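# Carry marble, die and golf ball together, then sort into tray

## Task

Lift the marble, the die and the golf ball so that all three sit in a single hand at the same moment, touching nothing but the hand, and keep them like that for more than one second; afterwards set them down so that every compartment of the tray ends up with exactly one of the three.

## Robot and tools

Robot: one six-joint arm carrying a five-finger right hand. Its base sits at (0, 0, +0.077) m in the scene frame, turned very slightly about z (quat_wxyz +1.000, 0, 0, -0.015). The scene frame has its origin on the table under the base, +z up, +y to the left when looking along +x. All printed poses, velocities, targets and camera poses are in the base frame; offsets use the base frame's axes, and a turn spins about the Hand target's position.

Hand point: a spot fixed to the palm, 0.05 m in front of it and 0.15 m out from the wrist face. Its +z runs along straight fingers, +y points out of the palm, +x points across the palm away from the thumb. Straight fingers reach about 0.06-0.07 m past the point along +z, their centre lines 0.06 m behind it along -y. A bracket on the little-finger side of the wrist sticks out and can strike things. With fingers level the wrist may hang lower than the hand point (up to 0.13 m palm down, 0.25 m palm up). Closing fingers and the in-front thumb can hold something roughly 0.035-0.065 m thick; the thumb must be turned fully in front of the palm for that.

Row format (used by execute_actions and move): 14 numbers, each in [-1, 1]: dx, dy, dz, rx, ry, rz, little, ring, middle, index, thumb_bend, thumb_turn, force_limit, speed. The first six are an offset, not a pose: a shift of the hand point from the Hand target as it stood when the action or move began, along base axes; 1.0 equals 0.6 m of travel or 180 degrees; rx, ry, rz form one rotation vector. Repeating the same offset moves further again. The six hand numbers are absolute motor targets: +1 open/straight, -1 closed; for thumb_turn, +1 beside the palm, -1 in front of it opposite the fingers. force_limit maps -1..+1 to about 0..10 N at the fingertip (0..15 N for the two thumb motors). speed rises linearly from near zero at -1 to full at +0.48 and stays full above; full speed closes a finger in 0.49 s. For a soft grip close with speed -0.94 or lower. To leave the hand alone, resend the last six motor numbers plus force_limit and speed; a 0 is itself a command. To squeeze harder, raise force_limit and send a target more closed than hand_measured.

execute_actions(actions, cameras): actions is a list of actions; each action is a list of up to 15 rows, one per 1/30 s step, the last row held to fill 15 steps (0.5 s). Every row counts from the action's start target, not from the row before. An empty list just reports state.

move(target, speed, blend, stop_force, zero, blocking, cameras): target is one 14-number row or a list of up to 15 rows, all offsets from the same current Hand target. speed in m/s, 0.002 to 3.2 (default 0.25), turning up to twice that in rad/s; one value or one per target. blend in m rounds corners in a list. stop_force, 4 to 120 N, ends the path when the wrist sensor feels that much push against the motion; leave it out when backing away from contact, and keep the same hand numbers in every row when using it. zero (only with stop_force) chooses whether to re-zero first (default true). blocking=false returns after 0.5 s while the move carries on; not allowed with stop_force. The result adds a move: line: done (resting within 3 mm and 2 degrees), off_target, moving, held or fault, plus which limits acted (paced = pose clipped, held = steps withheld). None of these prove contact or its absence.

wait(seconds 0-10), stop() brakes a running move, zoom_image(camera of cam_high/cam_low/cam_wrist, region [x0,y0,x1,y1] pixels, at most 504x504), show_instructions() shows the reference image, zero_wrist_force() re-zeroes the wrist sensor, finished_scene(scene = current scene number) ends the scene irreversibly.

Results: end_effector_position (m) and end_effector_quat_wxyz, velocities, Hand target (last commanded pose after clipping; next offsets start here), joint positions and torques, wrist force/torque along the hand's own axes plus the peak since last shown, hand_measured, hand_stopped_by (moving, target, force, stalled, fault) and hand_load_n (positive = pushed open; a drop toward 0 means a lost grip). Joint velocities may read within noise. Cameras: cam_high, cam_low, cam_wrist, each 672x504.

Behaviour: each control step clips commanded orientation to 32 degrees from the measured one. The hand often rests short of its target; send the remaining distance as a further offset. To stop pressing on something, command back past the hand point. Keep paths away from the arm's base to avoid flipping the shoulder.

Avoid: dropping or releasing moving objects, slamming or hard pushes, anything leaving the table, heavy loads on fingers. Contact torque over a joint's limit (293, 293, 133, 48, 48, 48 N m from base to hand) or roughly 150 N on the arm triggers a 10 s stop; after one, open the hand before moving if the grip pins the arm. Long holding or stretched poses heat motors; a MOTOR HOT line warns, and 85 °C brakes the arm for 30-60 s. A stiff arm can fault from a target only slightly beyond firm contact; approach slowly.

Each tool is called after "Request:" as a command line: name --argument value for each argument, lists and objects as JSON in quotes; but a table of rows of numbers goes row by row, as --pt "numbers of a row", without its own name.

Reference images:

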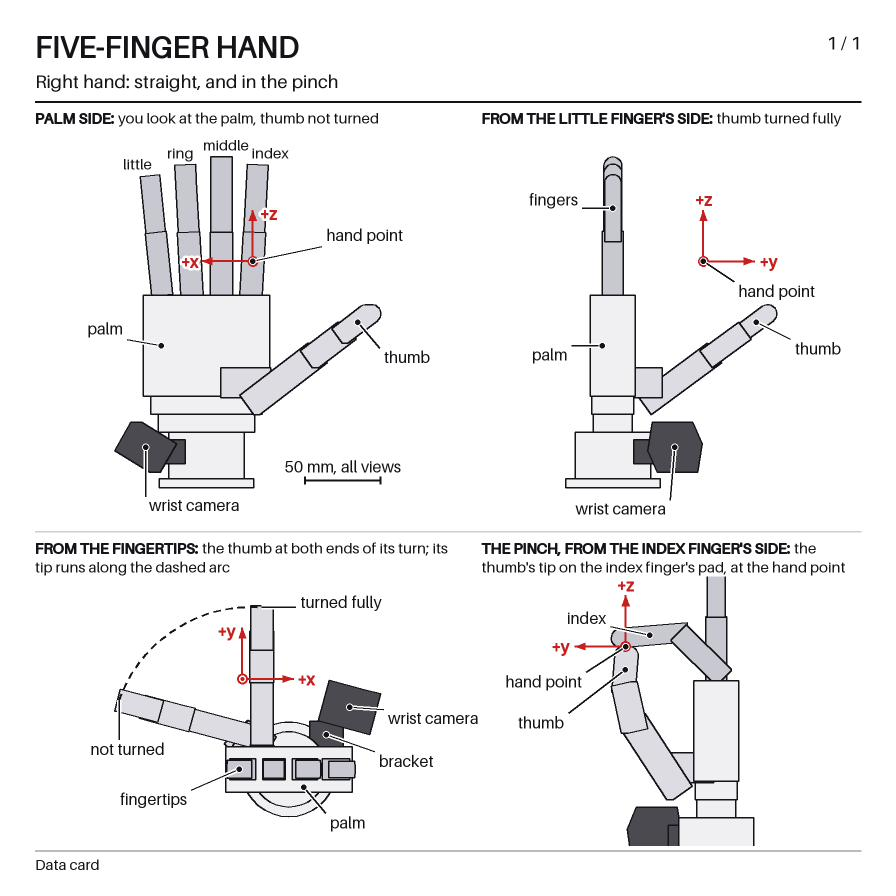

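## Session

Request:
wait --seconds 0

Scene clock: 0.00 s.
end_effector_position=(+0.2466, -0.0056, +0.1169) hand_measured=(+1.000, +1.000, +1.000, +1.000, +1.000, +1.000) hand_load_n=(+0.0, +0.0, +0.0, +0.0, +0.0, +0.0) hand_stopped_by=(target, target, target, target, target, target) hand_force_limit=0.00 hand_speed=-0.80 end_effector_quat_wxyz=(+0.409, +0.694, +0.565, -0.179)
Joint positions: [0.276 -1.338 2.596 0.319 2.495 0.484]
Joint velocities: within noise
Joint torques (N m): no reading
Wrist force (N): no reading
Wrist torque (N m): no reading
Wrist force, peak (N): no reading
Hand target: +0.2466, -0.0056, +0.1169; +0.409, +0.694, +0.565, -0.179

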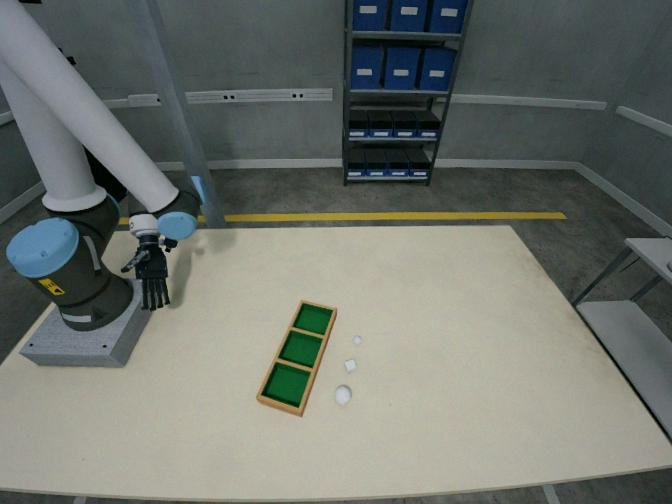

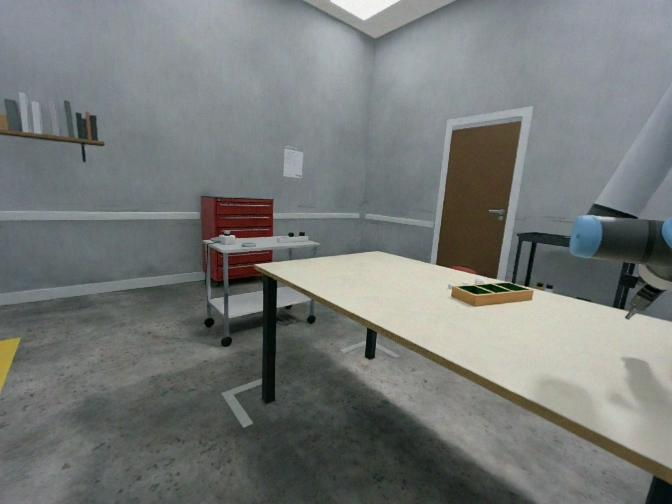

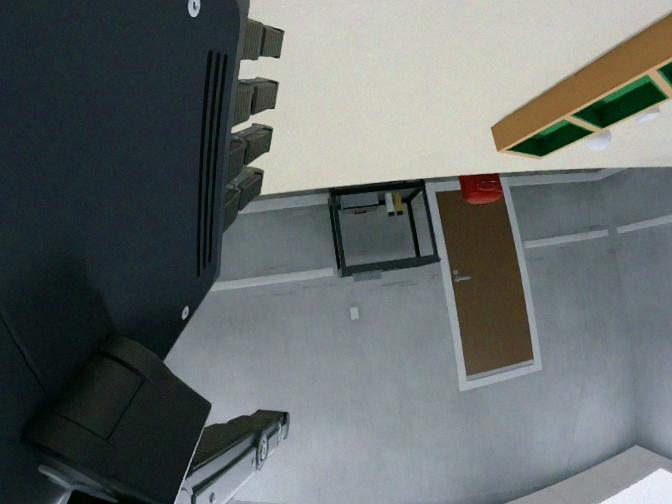

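Request:
move --pt "0.05 0 0.2 0 0 0 0 0 0.5 1 1 1 -0.4 0" --pt "0.778 -0.05 0.485 -0.2113 -0.0268 0.4629 0 0 0.5 1 1 1 -0.4 0" --speed '[0.25,0.35]' --blend 0.05

Scene clock: 16.77 s.
end_effector_position=(+0.7133, -0.0356, +0.4079) hand_measured=(+0.000, +0.000, +0.500, +1.000, +1.000, +1.000) hand_load_n=(+0.0, +0.0, +0.0, +0.0, +0.0, +0.0) hand_stopped_by=(target, target, target, target, target, target) hand_force_limit=-0.40 hand_speed=0.00 end_effector_quat_wxyz=(+0.629, +0.001, +0.777, +0.000)
Joint positions: [-0.604 -1.681 2.115 -0.18 0.983 -1.712]
Joint velocities: within noise
Joint torques (N m): [13.31 -14.26 -50.96 2.06 -2.66 -2.73]
Wrist force (N): [0.4 0.7 0.0]
Wrist torque (N m): [0.09 -0.08 0.00]
Wrist force, peak (N): [0.8 -0.4 1.2]
Hand target: +0.7134, -0.0356, +0.4079; +0.629, +0.001, +0.777, +0.000
Off the commanded pose: 0.000 m, 0 deg.
move: done

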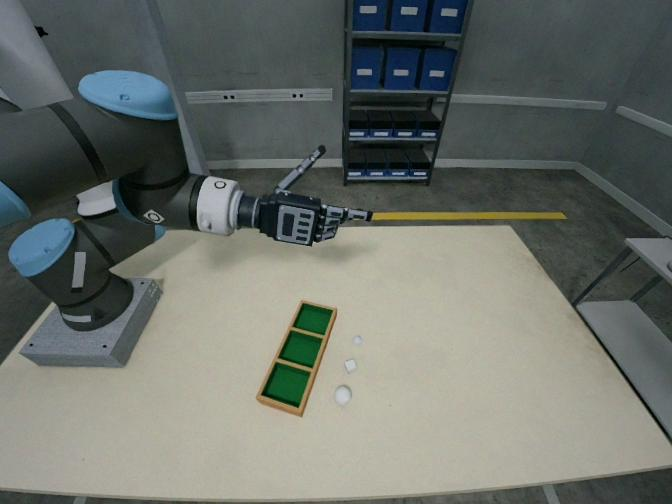

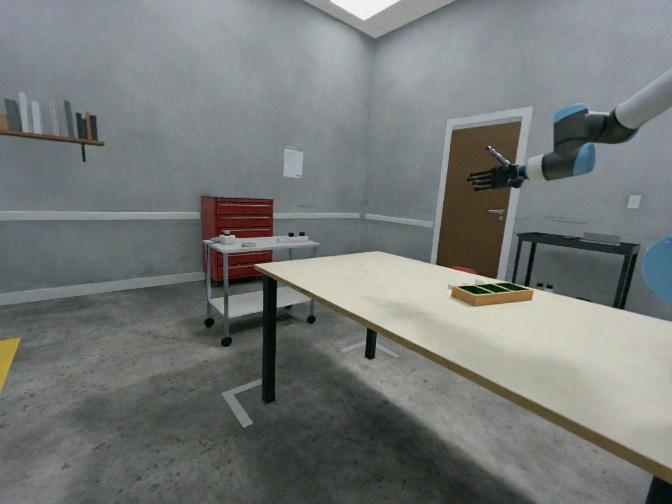

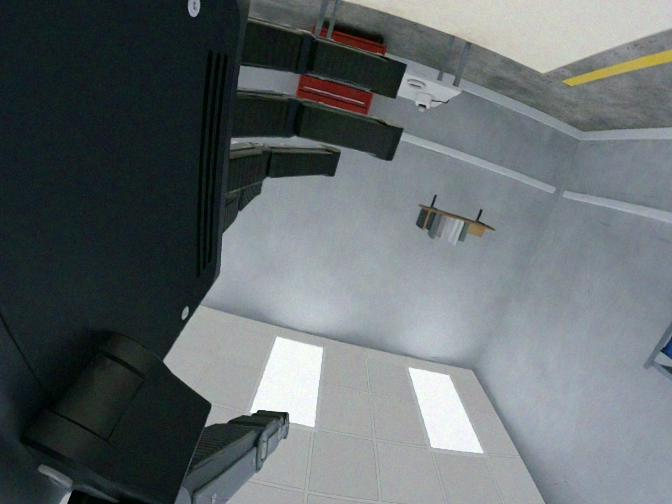

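Request:
move --target '[0.05,0,0,0,0,0.46,0,0,0.5,1,1,1,-0.4,0]' --speed 0.4 --cameras '[]'

Request:
move --target '[0.1,-0.15,-0.15,0,0,0.151,0,0,0.5,1,1,1,-0.4,0]' --speed 0.3

Scene clock: 21.77 s.
end_effector_position=(+0.7434, -0.0356, +0.4079) hand_measured=(+0.000, +0.000, +0.500, +1.000, +1.000, +1.000) hand_load_n=(+0.0, +0.0, +0.5, +0.0, +0.0, +0.0) hand_stopped_by=(target, target, target, target, target, target) hand_force_limit=-0.40 hand_speed=0.00 end_effector_quat_wxyz=(+0.472, -0.514, +0.583, +0.416)
Joint positions: [-0.593 -1.191 1.564 -0.815 -0.509 -1.178]
Joint velocities: within noise
Joint torques (N m): [14.16 -87.85 -31.9 -3.35 -1.45 3.65]
Wrist force (N): [0.5 1.0 -0.3]
Wrist torque (N m): [0.12 -0.11 0.04]
Wrist force, peak (N): [0.9 1.4 -0.3]
Hand target: +0.7434, -0.0356, +0.4079; +0.472, -0.514, +0.583, +0.416
Off the commanded pose: 0.000 m, 0 deg.
move: done; limits=paced
No camera images: "cameras" was empty.

Scene clock: 23.27 s.
end_effector_position=(+0.8033, -0.1255, +0.3179) hand_measured=(+0.000, +0.000, +0.500, +1.000, +1.000, +1.000) hand_load_n=(+0.0, +0.0, +0.0, +0.0, +0.0, +0.0) hand_stopped_by=(target, target, target, target, target, target) hand_force_limit=-0.40 hand_speed=0.00 end_effector_quat_wxyz=(-0.361, +0.636, -0.447, -0.515)
Joint positions: [-0.531 -0.811 1.106 -0.565 -0.897 -1.399]
Joint velocities: within noise
Joint torques (N m): [14.02 -82.33 -51.88 3.02 -2.11 -2.85]
Wrist force (N): [0.8 0.6 -0.8]
Wrist torque (N m): [0.09 -0.10 0.07]
Wrist force, peak (N): [1.3 0.1 -1.4]
Hand target: +0.8034, -0.1256, +0.3179; -0.361, +0.636, -0.446, -0.515
Off the commanded pose: 0.000 m, 0 deg.
move: done

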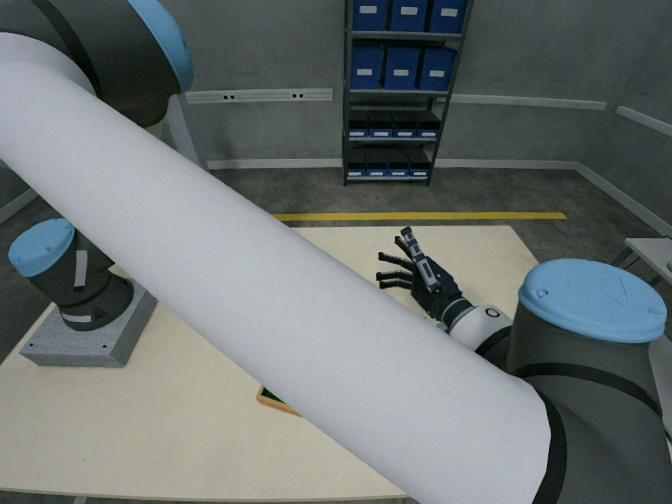

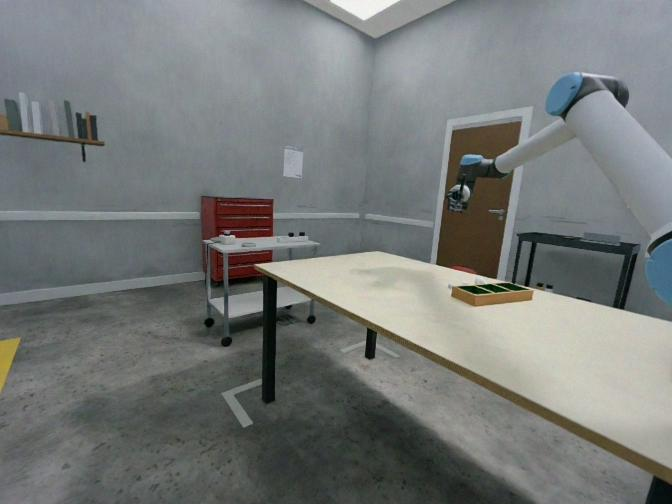

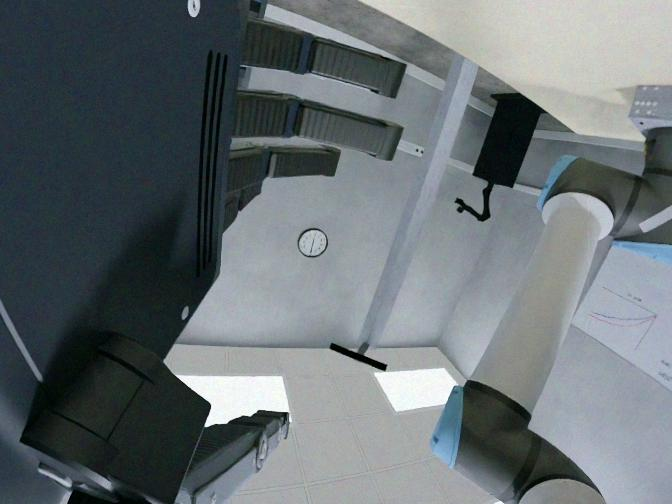

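Request:
move --target '[0.03,-0.16,-0.18,-0.407,-0.148,0,0,0,0.5,1,1,1,-0.4,0]' --speed 0.4

Scene clock: 30.50 s.
end_effector_position=(+0.8214, -0.2216, +0.2099) hand_measured=(+0.000, +0.000, +0.500, +1.000, +1.000, +1.000) hand_load_n=(+0.0, +0.0, +0.5, +0.0, +0.0, +0.0) hand_stopped_by=(target, target, target, target, target, target) hand_force_limit=-0.40 hand_speed=0.00 end_effector_quat_wxyz=(+0.000, +0.819, -0.574, +0.000)
Joint positions: [-0.444 -1.116 1.576 -2.031 -1.571 -0.792]
Joint velocities: within noise
Joint torques (N m): [16.05 -92.95 -33.9 -6.26 -2.05 3.47]
Wrist force (N): [-0.6 1.4 0.7]
Wrist torque (N m): [0.09 0.01 -0.06]
Wrist force, peak (N): [-0.6 1.7 0.7]
Hand target: +0.8214, -0.2216, +0.2099; +0.000, +0.819, -0.574, +0.000
Off the commanded pose: 0.000 m, 0 deg.
move: done

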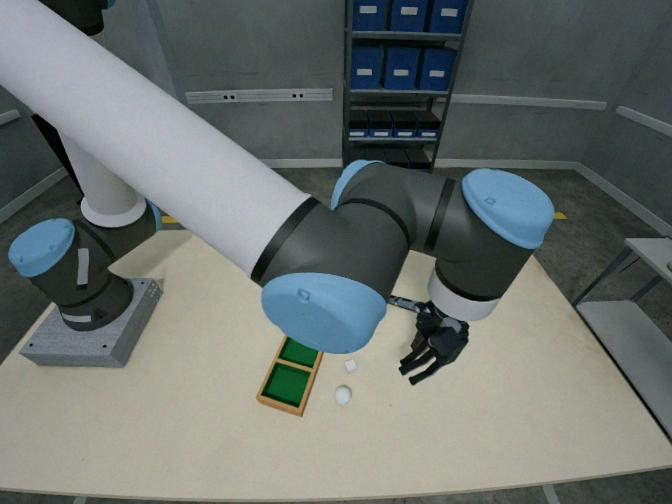

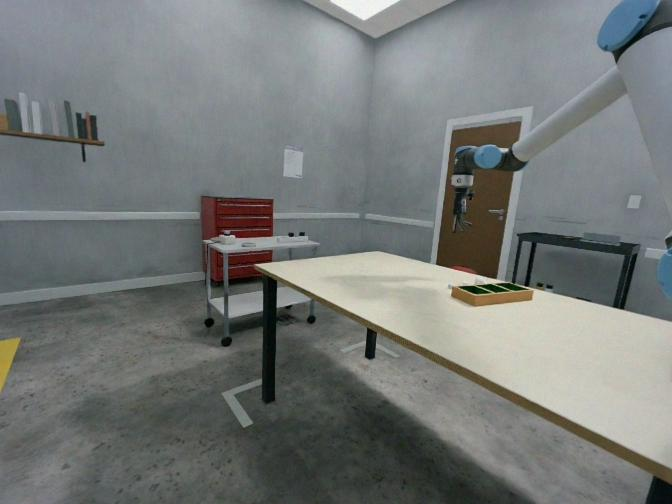

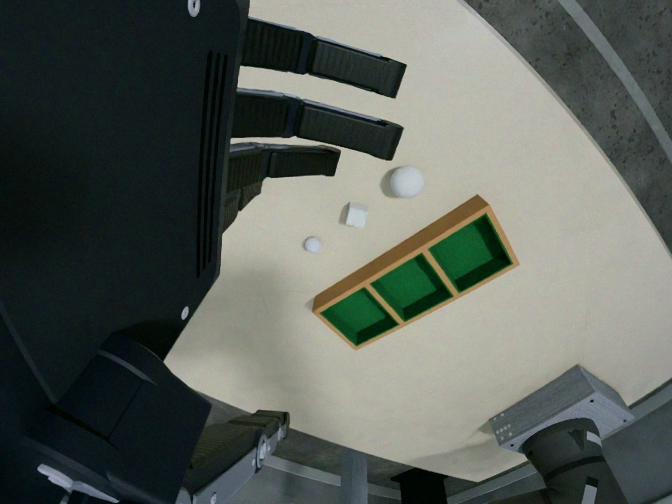

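Request:
move --target '[-0.08,0.08,0,0,0,0.222,0,0,1,1,1,1,-0.4,-0.2]' --speed 0.4 --cameras '[]'

Request:
move --target '[-0.081,0.049,-0.15,0.2167,0.3753,0,0,0,1,1,1,1,-0.4,-0.2]' --speed 0.3

Scene clock: 52.73 s.
end_effector_position=(+0.7734, -0.1736, +0.2099) hand_measured=(+0.000, +0.000, +1.000, +1.000, +1.000, +1.000) hand_load_n=(+0.0, +0.0, +0.0, +0.0, +0.0, +0.0) hand_stopped_by=(target, target, target, target, target, target) hand_force_limit=-0.40 hand_speed=-0.20 end_effector_quat_wxyz=(+0.000, +0.966, -0.260, +0.000)
Joint positions: [-0.372 -1.229 1.742 -2.085 -1.571 -1.417]
Joint velocities: within noise
Joint torques (N m): [13 -86.13 -32.04 -6.41 1.85 -2.91]
Wrist force (N): [-1.0 1.0 1.1]
Wrist torque (N m): [0.00 0.03 -0.10]
Wrist force, peak (N): [-0.6 1.7 1.0]
Hand target: +0.7734, -0.1736, +0.2099; +0.000, +0.966, -0.260, +0.000
Off the commanded pose: 0.000 m, 0 deg.
move: done
No camera images: "cameras" was empty.

Scene clock: 55.67 s.
end_effector_position=(+0.7248, -0.1442, +0.1199) hand_measured=(+0.000, +0.000, +1.000, +1.000, +1.000, +1.000) hand_load_n=(+0.0, +0.0, +0.0, +0.0, +0.0, +0.0) hand_stopped_by=(target, target, target, target, target, target) hand_force_limit=-0.40 hand_speed=-0.20 end_effector_quat_wxyz=(-0.162, +0.750, -0.202, -0.608)
Joint positions: [-0.398 -0.663 1.207 -0.755 -1.448 -1.542]
Joint velocities: within noise
Joint torques (N m): [14.07 -85.92 -46.38 3.24 1.79 -2.48]
Wrist force (N): [0.2 1.1 -0.1]
Wrist torque (N m): [0.12 -0.03 0.07]
Wrist force, peak (N): [-1.4 1.1 0.8]
Hand target: +0.7248, -0.1442, +0.1199; -0.162, +0.750, -0.202, -0.608
Off the commanded pose: 0.000 m, 0 deg.
move: done

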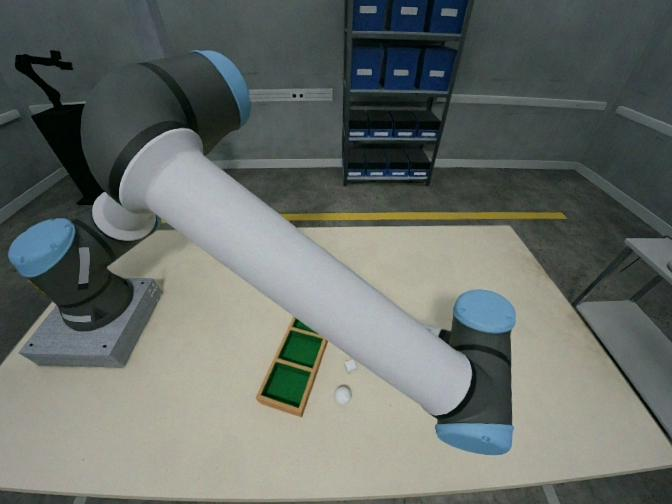

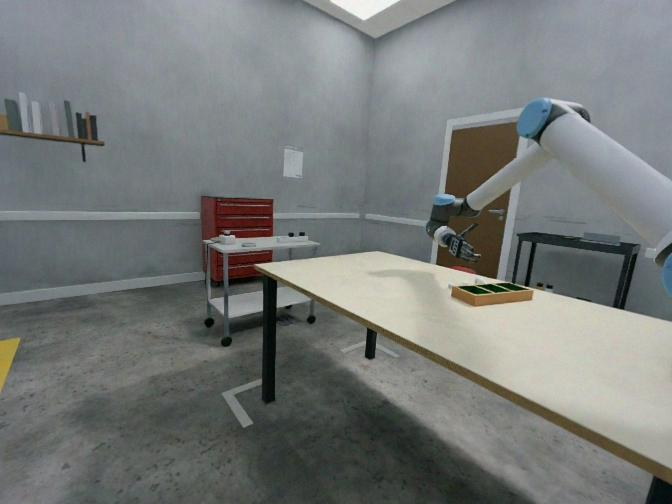

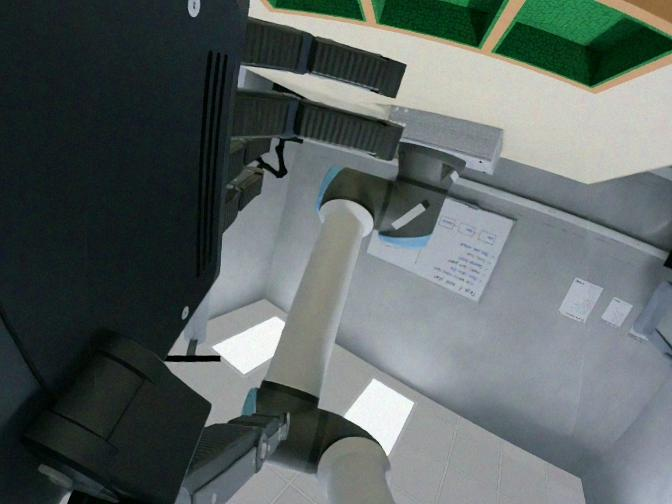

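Request:
move --pt "-0.002 0.0127 -0.1 0 0 0 0 0 1 1 1 1 -0.4 -0.2" --pt "-0.002 0.0127 -0.2 0 0 0 0 0 1 1 1 1 -0.4 -0.2" --speed '[0.15,0.06]'

Request:
zoom_image --camera "cam_low" --region '[400, 180, 560, 320]'

Request:
zoom_image --camera "cam_high" --region '[280, 300, 440, 420]'

Scene clock: 62.43 s.
end_effector_position=(+0.7235, -0.1365, +0.0000) hand_measured=(+0.000, +0.000, +1.000, +1.000, +1.000, +1.000) hand_load_n=(+0.0, +0.0, +0.5, +0.0, +0.0, +0.0) hand_stopped_by=(target, target, target, target, target, target) hand_force_limit=-0.40 hand_speed=-0.20 end_effector_quat_wxyz=(-0.162, +0.750, -0.202, -0.608)
Joint positions: [-0.392 -0.548 1.223 -0.887 -1.441 -1.541]
Joint velocities: within noise
Joint torques (N m): [12.29 -86.76 -41.98 -1.52 -0.72 3.37]
Wrist force (N): [0.3 0.8 -0.4]
Wrist torque (N m): [0.08 -0.03 0.06]
Wrist force, peak (N): [-37.3 0.8 -10.0]
Hand target: +0.7236, -0.1365, -0.0001; -0.162, +0.750, -0.202, -0.608
Off the commanded pose: 0.000 m, 0 deg.
move: done

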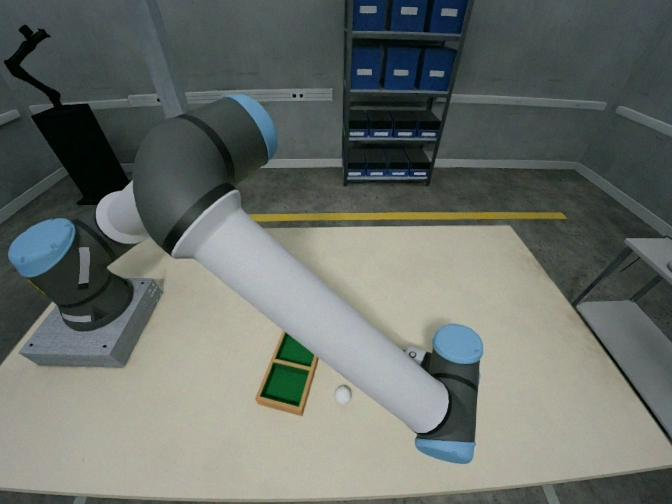

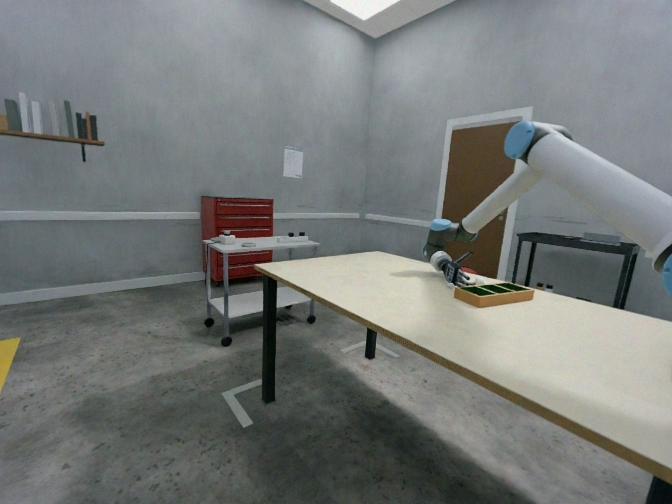

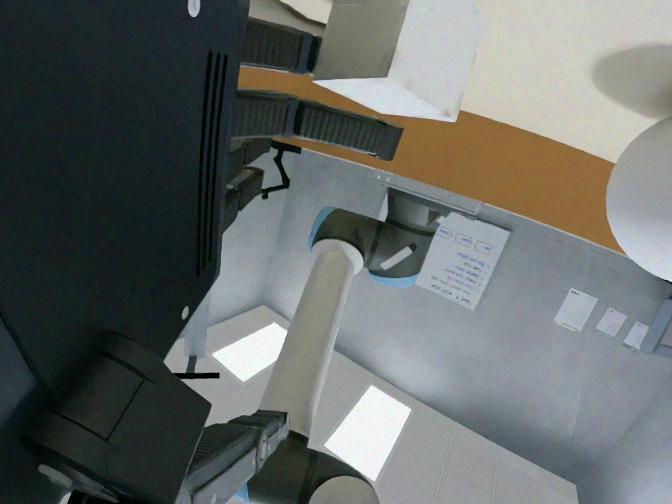

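Scaled by 3.150.

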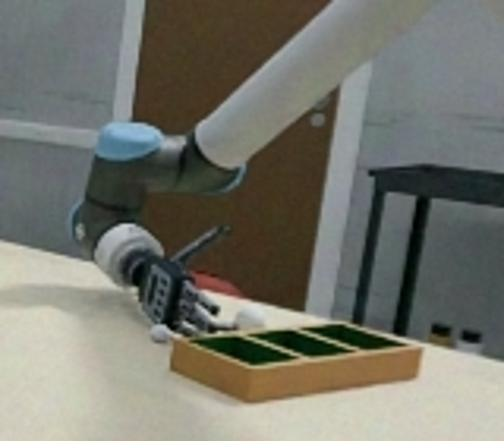

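Scaled by 3.150.

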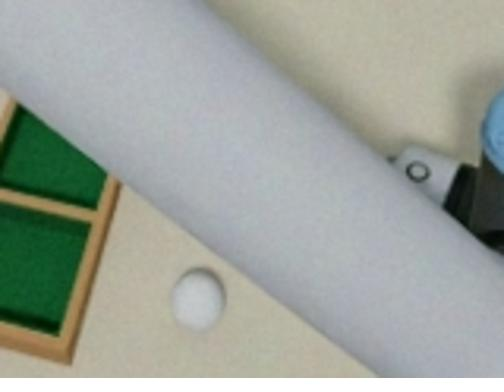

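Request:
move --target '[-0.0292,-0.0505,0.002,0,0,0,0,0,1,1,1,1,-0.4,-0.2]' --speed 0.03 --cameras '["cam_wrist"]'

Scene clock: 66.93 s.
end_effector_position=(+0.7061, -0.1667, +0.0011) hand_measured=(+0.000, +0.000, +1.000, +1.000, +1.000, +1.000) hand_load_n=(+0.0, +0.0, +0.0, +0.0, +0.0, +0.0) hand_stopped_by=(target, target, target, target, target, target) hand_force_limit=-0.40 hand_speed=-0.20 end_effector_quat_wxyz=(-0.162, +0.750, -0.202, -0.608)
Joint positions: [-0.426 -0.562 1.252 -0.9 -1.476 -1.548]
Joint velocities: within noise
Joint torques (N m): [-13.09 -117.07 -22.72 -1.42 -2.59 -2.96]
Wrist force (N): [0.0 0.9 -0.1]
Wrist torque (N m): [0.10 0.02 0.06]
Wrist force, peak (N): [0.3 1.3 0.1]
Hand target: +0.7060, -0.1668, +0.0011; -0.162, +0.750, -0.202, -0.608
Off the commanded pose: 0.000 m, 0 deg.
move: done
Images, in order (width x height): cam_wrist 672x504.

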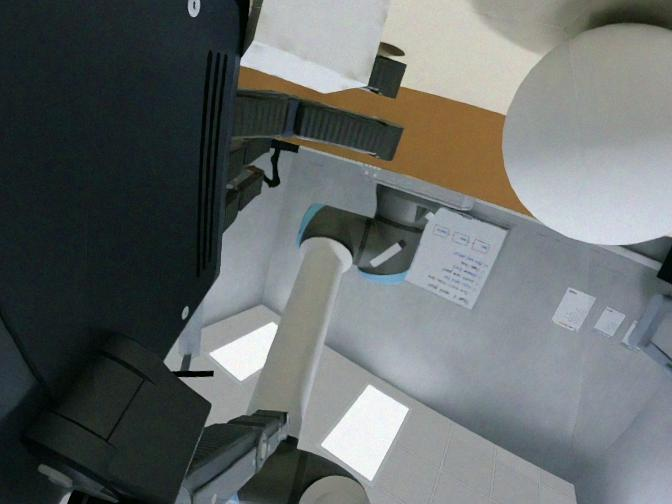

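Request:
move --target '[0,0,0,0,0,0,-0.98,-0.98,1,1,1,1,-0.3,-0.85]' --cameras '["cam_wrist"]'

Scene clock: 70.17 s.
end_effector_position=(+0.7060, -0.1668, +0.0011) hand_measured=(-0.652, -0.980, +1.000, +1.000, +1.000, +1.000) hand_load_n=(+4.0, +0.0, +0.5, +0.0, +0.0, -0.5) hand_stopped_by=(force, target, target, target, target, target) hand_force_limit=-0.30 hand_speed=-0.85 end_effector_quat_wxyz=(-0.162, +0.750, -0.202, -0.608)
Joint positions: [-0.427 -0.562 1.252 -0.9 -1.476 -1.548]
Joint velocities: within noise
Joint torques (N m): [-12.89 -118.68 -29.86 -0.78 -1.49 -2.51]
Wrist force (N): [0.3 1.0 0.0]
Wrist torque (N m): [0.10 -0.02 0.07]
Wrist force, peak (N): [0.6 1.2 -0.2]
Hand target: +0.7060, -0.1668, +0.0011; -0.162, +0.750, -0.202, -0.608
Off the commanded pose: 0.000 m, 0 deg.
move: done
Images, in order (width x height): cam_wrist 672x504.

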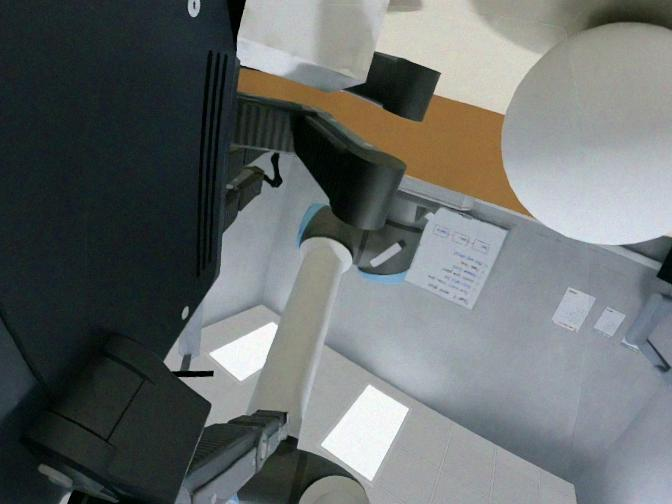

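Request:
move --target '[0,0,0,0,0,0,-0.99,-0.98,1,1,1,1,-0.05,-0.9]' --cameras '[]'

Request:
move --target '[0,0,0.3,0,0,0,-0.99,-0.98,1,1,1,1,-0.05,-0.9]' --speed 0.1

Scene clock: 72.93 s.
end_effector_position=(+0.7060, -0.1668, +0.0011) hand_measured=(-0.668, -0.980, +1.000, +1.000, +1.000, +1.000) hand_load_n=(+5.0, +0.0, +0.0, +0.0, +0.0, +0.0) hand_stopped_by=(force, target, target, target, target, target) hand_force_limit=-0.05 hand_speed=-0.90 end_effector_quat_wxyz=(-0.162, +0.750, -0.202, -0.608)
Joint positions: [-0.427 -0.562 1.252 -0.9 -1.476 -1.548]
Joint velocities: within noise
Joint torques (N m): [-11.18 -119.56 -35.95 -0.08 -0.88 -2.7]
Wrist force (N): [0.7 0.6 -0.2]
Wrist torque (N m): [0.06 -0.06 0.08]
Wrist force, peak (N): [0.4 1.2 -0.1]
Hand target: +0.7060, -0.1668, +0.0011; -0.162, +0.750, -0.202, -0.608
Off the commanded pose: 0.000 m, 0 deg.
move: done
No camera images: "cameras" was empty.

Scene clock: 75.20 s.
end_effector_position=(+0.7060, -0.1668, +0.1809) hand_measured=(-0.668, -0.980, +1.000, +1.000, +1.000, +1.000) hand_load_n=(+4.5, +0.0, +0.0, +0.0, +0.0, +0.0) hand_stopped_by=(force, target, target, target, target, target) hand_force_limit=-0.05 hand_speed=-0.90 end_effector_quat_wxyz=(-0.162, +0.750, -0.202, -0.608)
Joint positions: [-0.427 -0.735 1.224 -0.699 -1.476 -1.548]
Joint velocities: within noise
Joint torques (N m): [4.31 -115.43 -46.81 3.41 -0.64 1.63]
Wrist force (N): [0.8 0.9 -0.2]
Wrist torque (N m): [0.10 -0.09 0.10]
Wrist force, peak (N): [0.4 1.4 -0.3]
Hand target: +0.7060, -0.1668, +0.1811; -0.162, +0.750, -0.202, -0.608
Off the commanded pose: 0.000 m, 0 deg.
move: done

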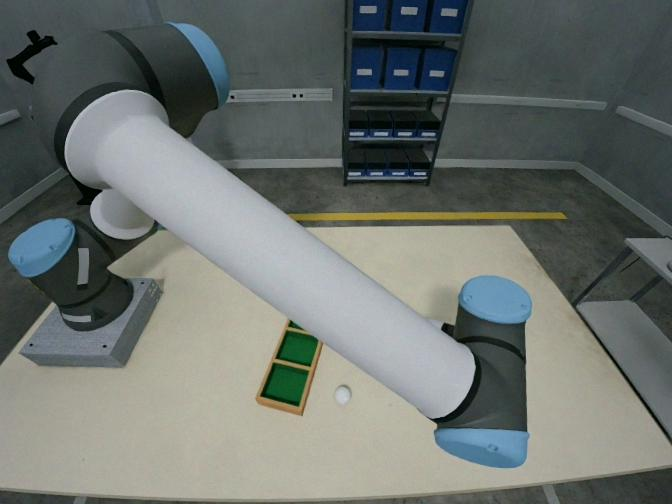

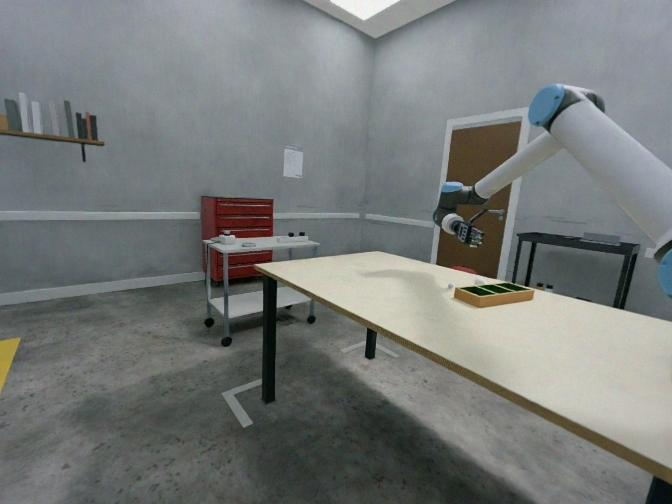

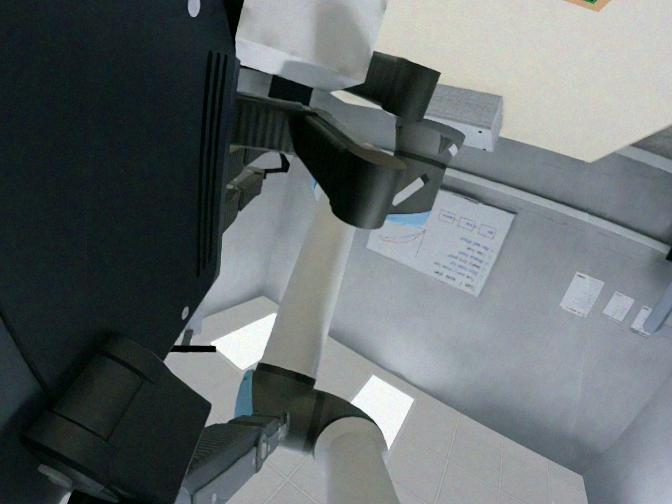

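Request:
move --target '[0.08,0.02,0.1,-0.2167,-0.3753,0,-0.99,-0.98,-0.99,0.3,0.6,-0.58,-0.05,-0.2]' --speed 0.4 --cameras '[]'

Request:
move --pt "0.02 0.02 0 0 0 -0.6 -0.99 -0.98 -0.99 0.3 0.6 -0.58 -0.05 -0.2" --pt "0.02 0.02 0 0 0 -1.0 -0.99 -0.98 -0.99 0.3 0.6 -0.58 -0.05 -0.2" --speed 0.6

Scene clock: 82.87 s.
end_effector_position=(+0.7540, -0.1549, +0.2411) hand_measured=(-0.668, -0.980, -0.990, +0.300, +0.600, -0.580) hand_load_n=(+5.0, +0.0, +0.0, +0.0, +0.0, +0.0) hand_stopped_by=(force, target, target, target, target, target) hand_force_limit=-0.05 hand_speed=-0.20 end_effector_quat_wxyz=(+0.000, +0.966, -0.260, +0.000)
Joint positions: [-0.359 -1.286 1.759 -2.044 -1.571 -1.404]
Joint velocities: within noise
Joint torques (N m): [13.96 -80.59 -33.65 -6.6 -2.24 3.42]
Wrist force (N): [-1.0 1.3 1.0]
Wrist torque (N m): [0.06 0.02 -0.10]
Wrist force, peak (N): [-1.1 1.4 1.3]
Hand target: +0.7540, -0.1548, +0.2411; +0.000, +0.966, -0.260, +0.000
Off the commanded pose: 0.000 m, 0 deg.
move: done
No camera images: "cameras" was empty.

Scene clock: 86.57 s.
end_effector_position=(+0.7660, -0.1429, +0.2411) hand_measured=(-0.668, -0.980, -0.990, +0.300, +0.600, -0.580) hand_load_n=(+5.0, +0.0, +0.0, +0.0, +0.0, +0.0) hand_stopped_by=(force, target, target, target, target, target) hand_force_limit=-0.05 hand_speed=-0.20 end_effector_quat_wxyz=(+0.000, +0.260, +0.966, +0.000)
Joint positions: [-0.488 -1.421 1.929 -2.079 -1.571 1.608]
Joint velocities: within noise
Joint torques (N m): [13.83 -70.26 -32.99 -6.32 -2.05 3.13]
Wrist force (N): [-0.8 1.5 0.7]
Wrist torque (N m): [0.14 0.01 -0.07]
Wrist force, peak (N): [-0.7 1.9 1.0]
Hand target: +0.7660, -0.1428, +0.2411; +0.000, +0.260, +0.966, +0.000
Off the commanded pose: 0.000 m, 0 deg.
move: done

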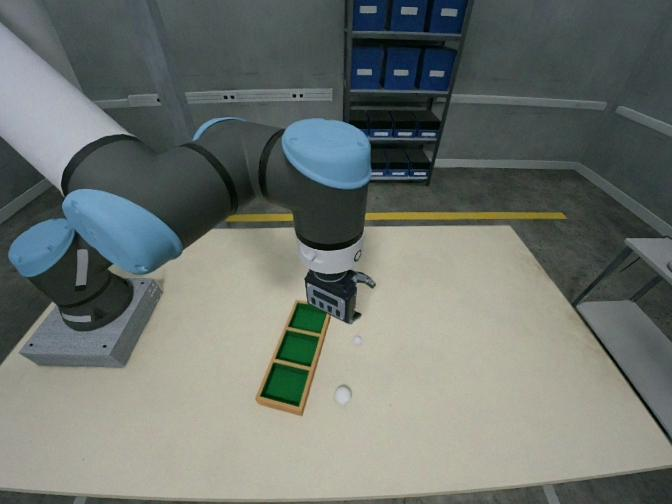

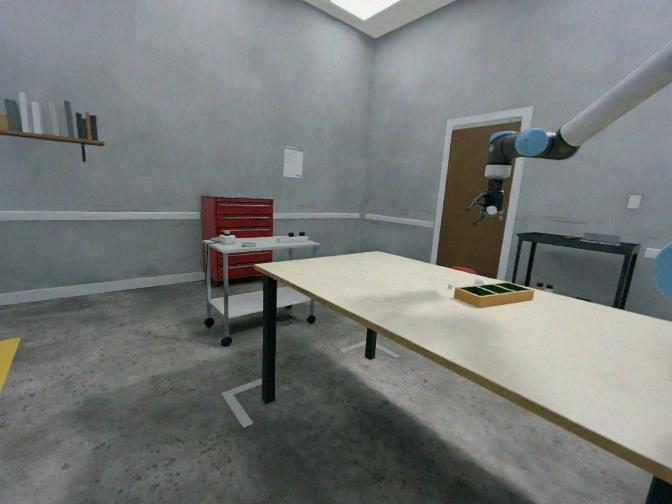

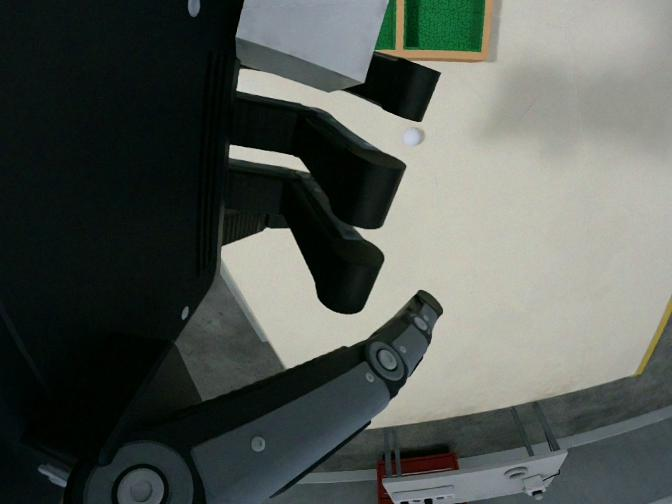

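Request:
move --target '[-0.005,0.043,-0.35,0.222,0.385,0,-0.99,-0.98,-0.99,0.3,0.6,-0.58,-0.05,-0.2]' --speed 0.3

Scene clock: 91.37 s.
end_effector_position=(+0.7631, -0.1170, +0.0311) hand_measured=(-0.668, -0.980, -0.990, +0.300, +0.600, -0.580) hand_load_n=(+4.5, +0.0, +0.0, +0.0, +0.0, +0.0) hand_stopped_by=(force, target, target, target, target, target) hand_force_limit=-0.05 hand_speed=-0.20 end_effector_quat_wxyz=(-0.621, +0.199, +0.740, +0.165)
Joint positions: [-0.477 -0.639 1.233 -0.769 -1.525 1.582]
Joint velocities: within noise
Joint torques (N m): [12.84 -83.1 -44.68 3.21 -2.15 -2.89]
Wrist force (N): [-1.9 2.1 0.4]
Wrist torque (N m): [0.14 -0.01 -0.12]
Wrist force, peak (N): [-3.0 1.8 0.5]
Hand target: +0.7630, -0.1170, +0.0311; -0.621, +0.199, +0.740, +0.165
Off the commanded pose: 0.000 m, 0 deg.
move: done

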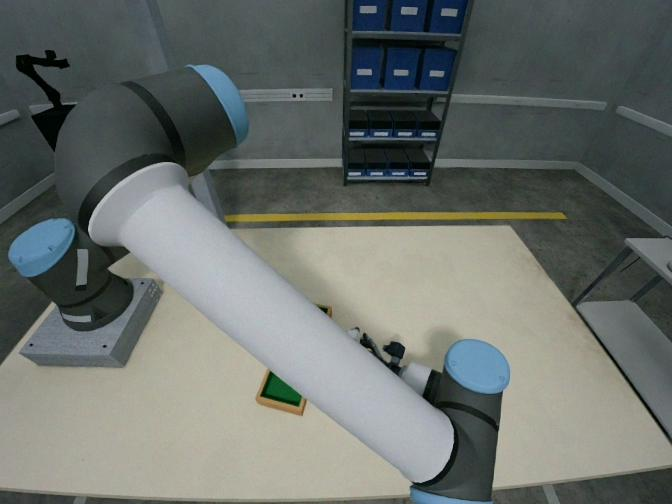

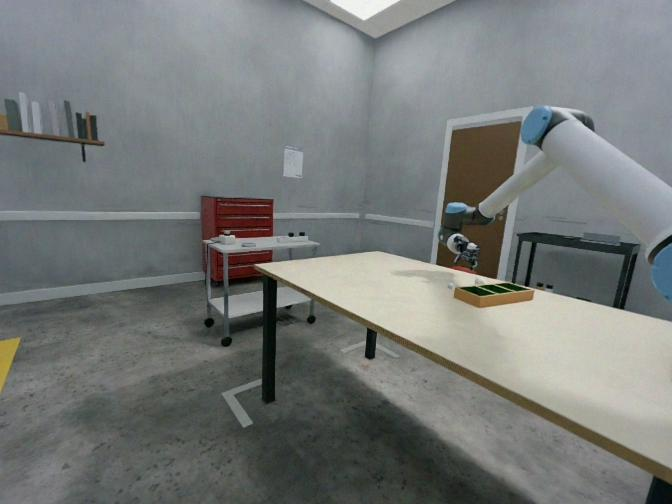

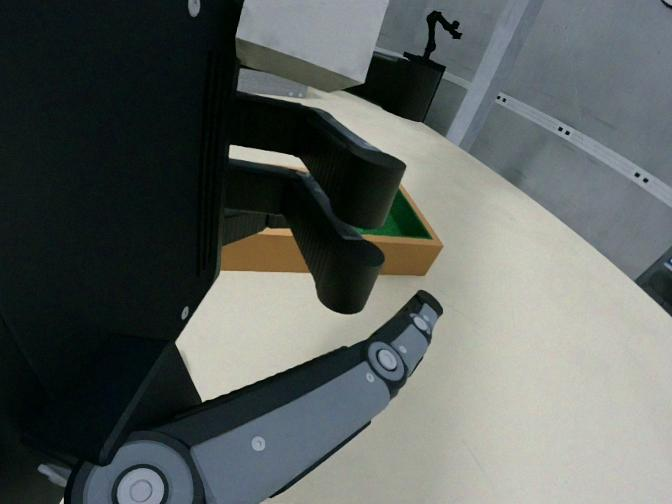

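Request:
move --target '[-0.033,-0.058,0,0,0,0,-0.99,-0.98,-0.99,0.3,0.6,-0.58,-0.05,-0.2]' --speed 0.2 --cameras '["cam_wrist"]'

Scene clock: 94.77 s.
end_effector_position=(+0.7433, -0.1517, +0.0311) hand_measured=(-0.668, -0.980, -0.990, +0.300, +0.600, -0.580) hand_load_n=(+5.0, +0.0, +0.0, +0.0, +0.0, +0.0) hand_stopped_by=(force, target, target, target, target, target) hand_force_limit=-0.05 hand_speed=-0.20 end_effector_quat_wxyz=(-0.621, +0.199, +0.740, +0.165)
Joint positions: [-0.517 -0.65 1.256 -0.78 -1.565 1.575]
Joint velocities: within noise
Joint torques (N m): [-16.58 -116.55 -24.8 -1.48 -2.09 -2.7]
Wrist force (N): [-2.0 2.1 0.6]
Wrist torque (N m): [0.13 -0.01 -0.12]
Wrist force, peak (N): [-2.2 2.6 0.6]
Hand target: +0.7432, -0.1518, +0.0311; -0.621, +0.199, +0.740, +0.165
Off the commanded pose: 0.000 m, 0 deg.
move: done
Images, in order (width x height): cam_wrist 672x504.

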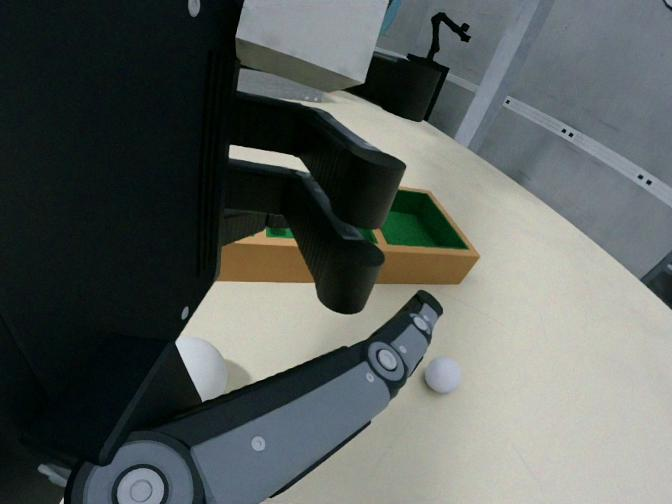

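Request:
move --pt "0.0405 0.096 0 0 0 0 -0.99 -0.98 -0.99 0.3 0.6 -0.58 -0.05 -0.2" --pt "0.0405 0.096 -0.1445 0 0 0 -0.99 -0.98 -0.99 0.3 0.6 -0.58 -0.05 -0.2" --pt "0.0605 0.131 -0.1445 0 0 0 -0.99 -0.98 -0.99 0.3 0.6 -0.58 -0.05 -0.2" --speed '[0.15,0.08,0.04]'

Request:
zoom_image --camera "cam_wrist" --region '[200, 120, 460, 400]'

Request:
zoom_image --camera "cam_high" --region '[290, 290, 430, 400]'

Scene clock: 100.80 s.
end_effector_position=(+0.7794, -0.0734, -0.0556) hand_measured=(-0.668, -0.980, -0.990, +0.300, +0.600, -0.580) hand_load_n=(+4.5, +0.0, +0.0, +0.0, +0.0, +0.5) hand_stopped_by=(force, target, target, target, target, target) hand_force_limit=-0.05 hand_speed=-0.20 end_effector_quat_wxyz=(-0.621, +0.199, +0.740, +0.165)
Joint positions: [-0.43 -0.544 1.222 -0.853 -1.479 1.59]
Joint velocities: within noise
Joint torques (N m): [14.67 -87.11 -42.31 3.53 1.5 3.28]
Wrist force (N): [-2.1 1.8 0.7]
Wrist torque (N m): [0.06 0.03 -0.15]
Wrist force, peak (N): [-1.8 3.0 0.7]
Hand target: +0.7795, -0.0732, -0.0556; -0.621, +0.199, +0.740, +0.165
Off the commanded pose: 0.000 m, 0 deg.
move: done

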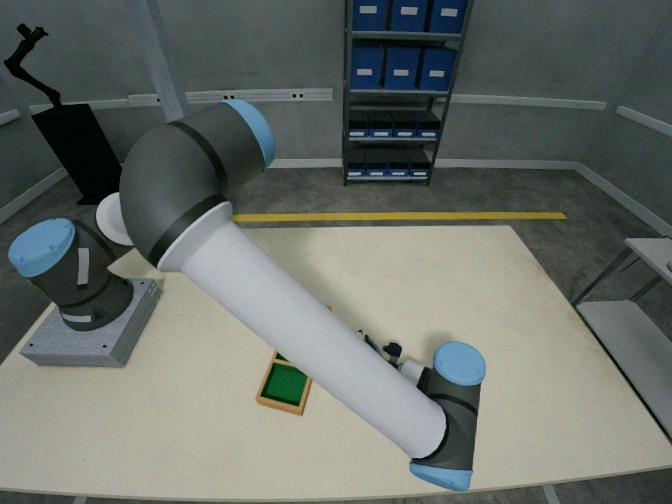

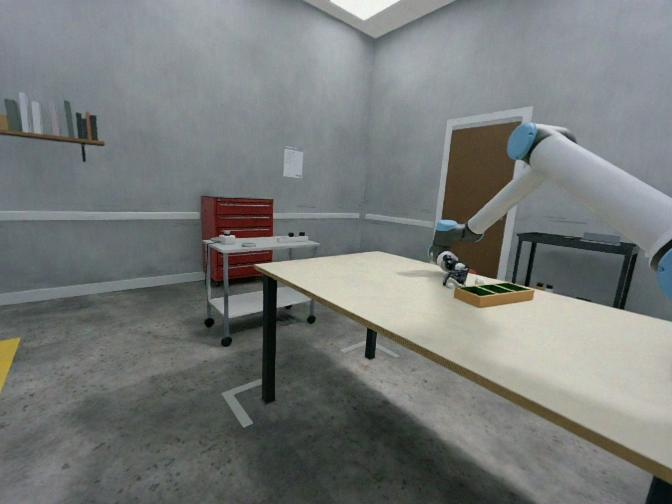

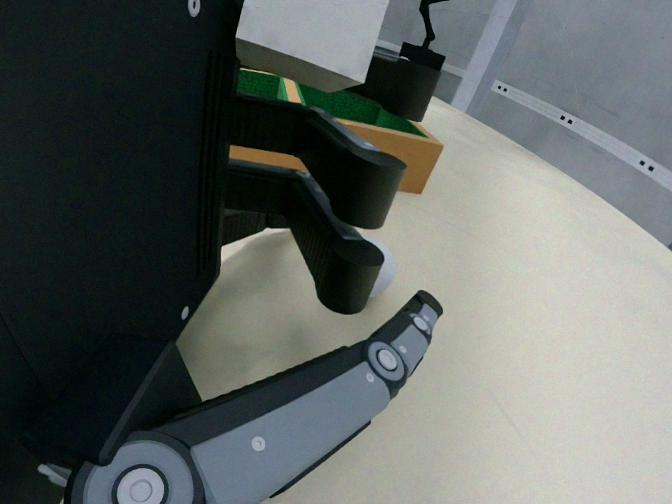

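Scaled by 1.800 from the camera's 672x504 image, which has a finer 960x720 frame.

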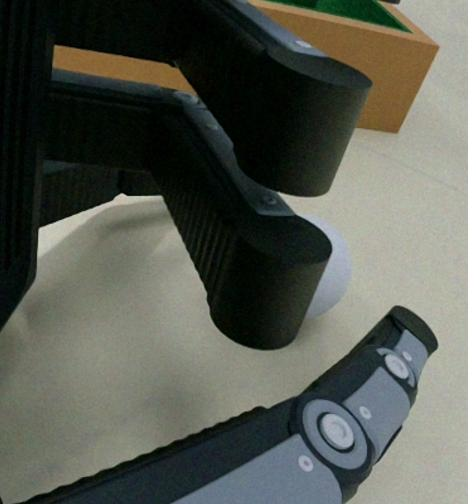

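Scaled by 3.600.

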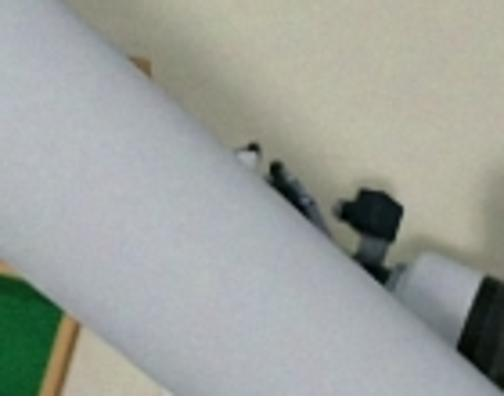

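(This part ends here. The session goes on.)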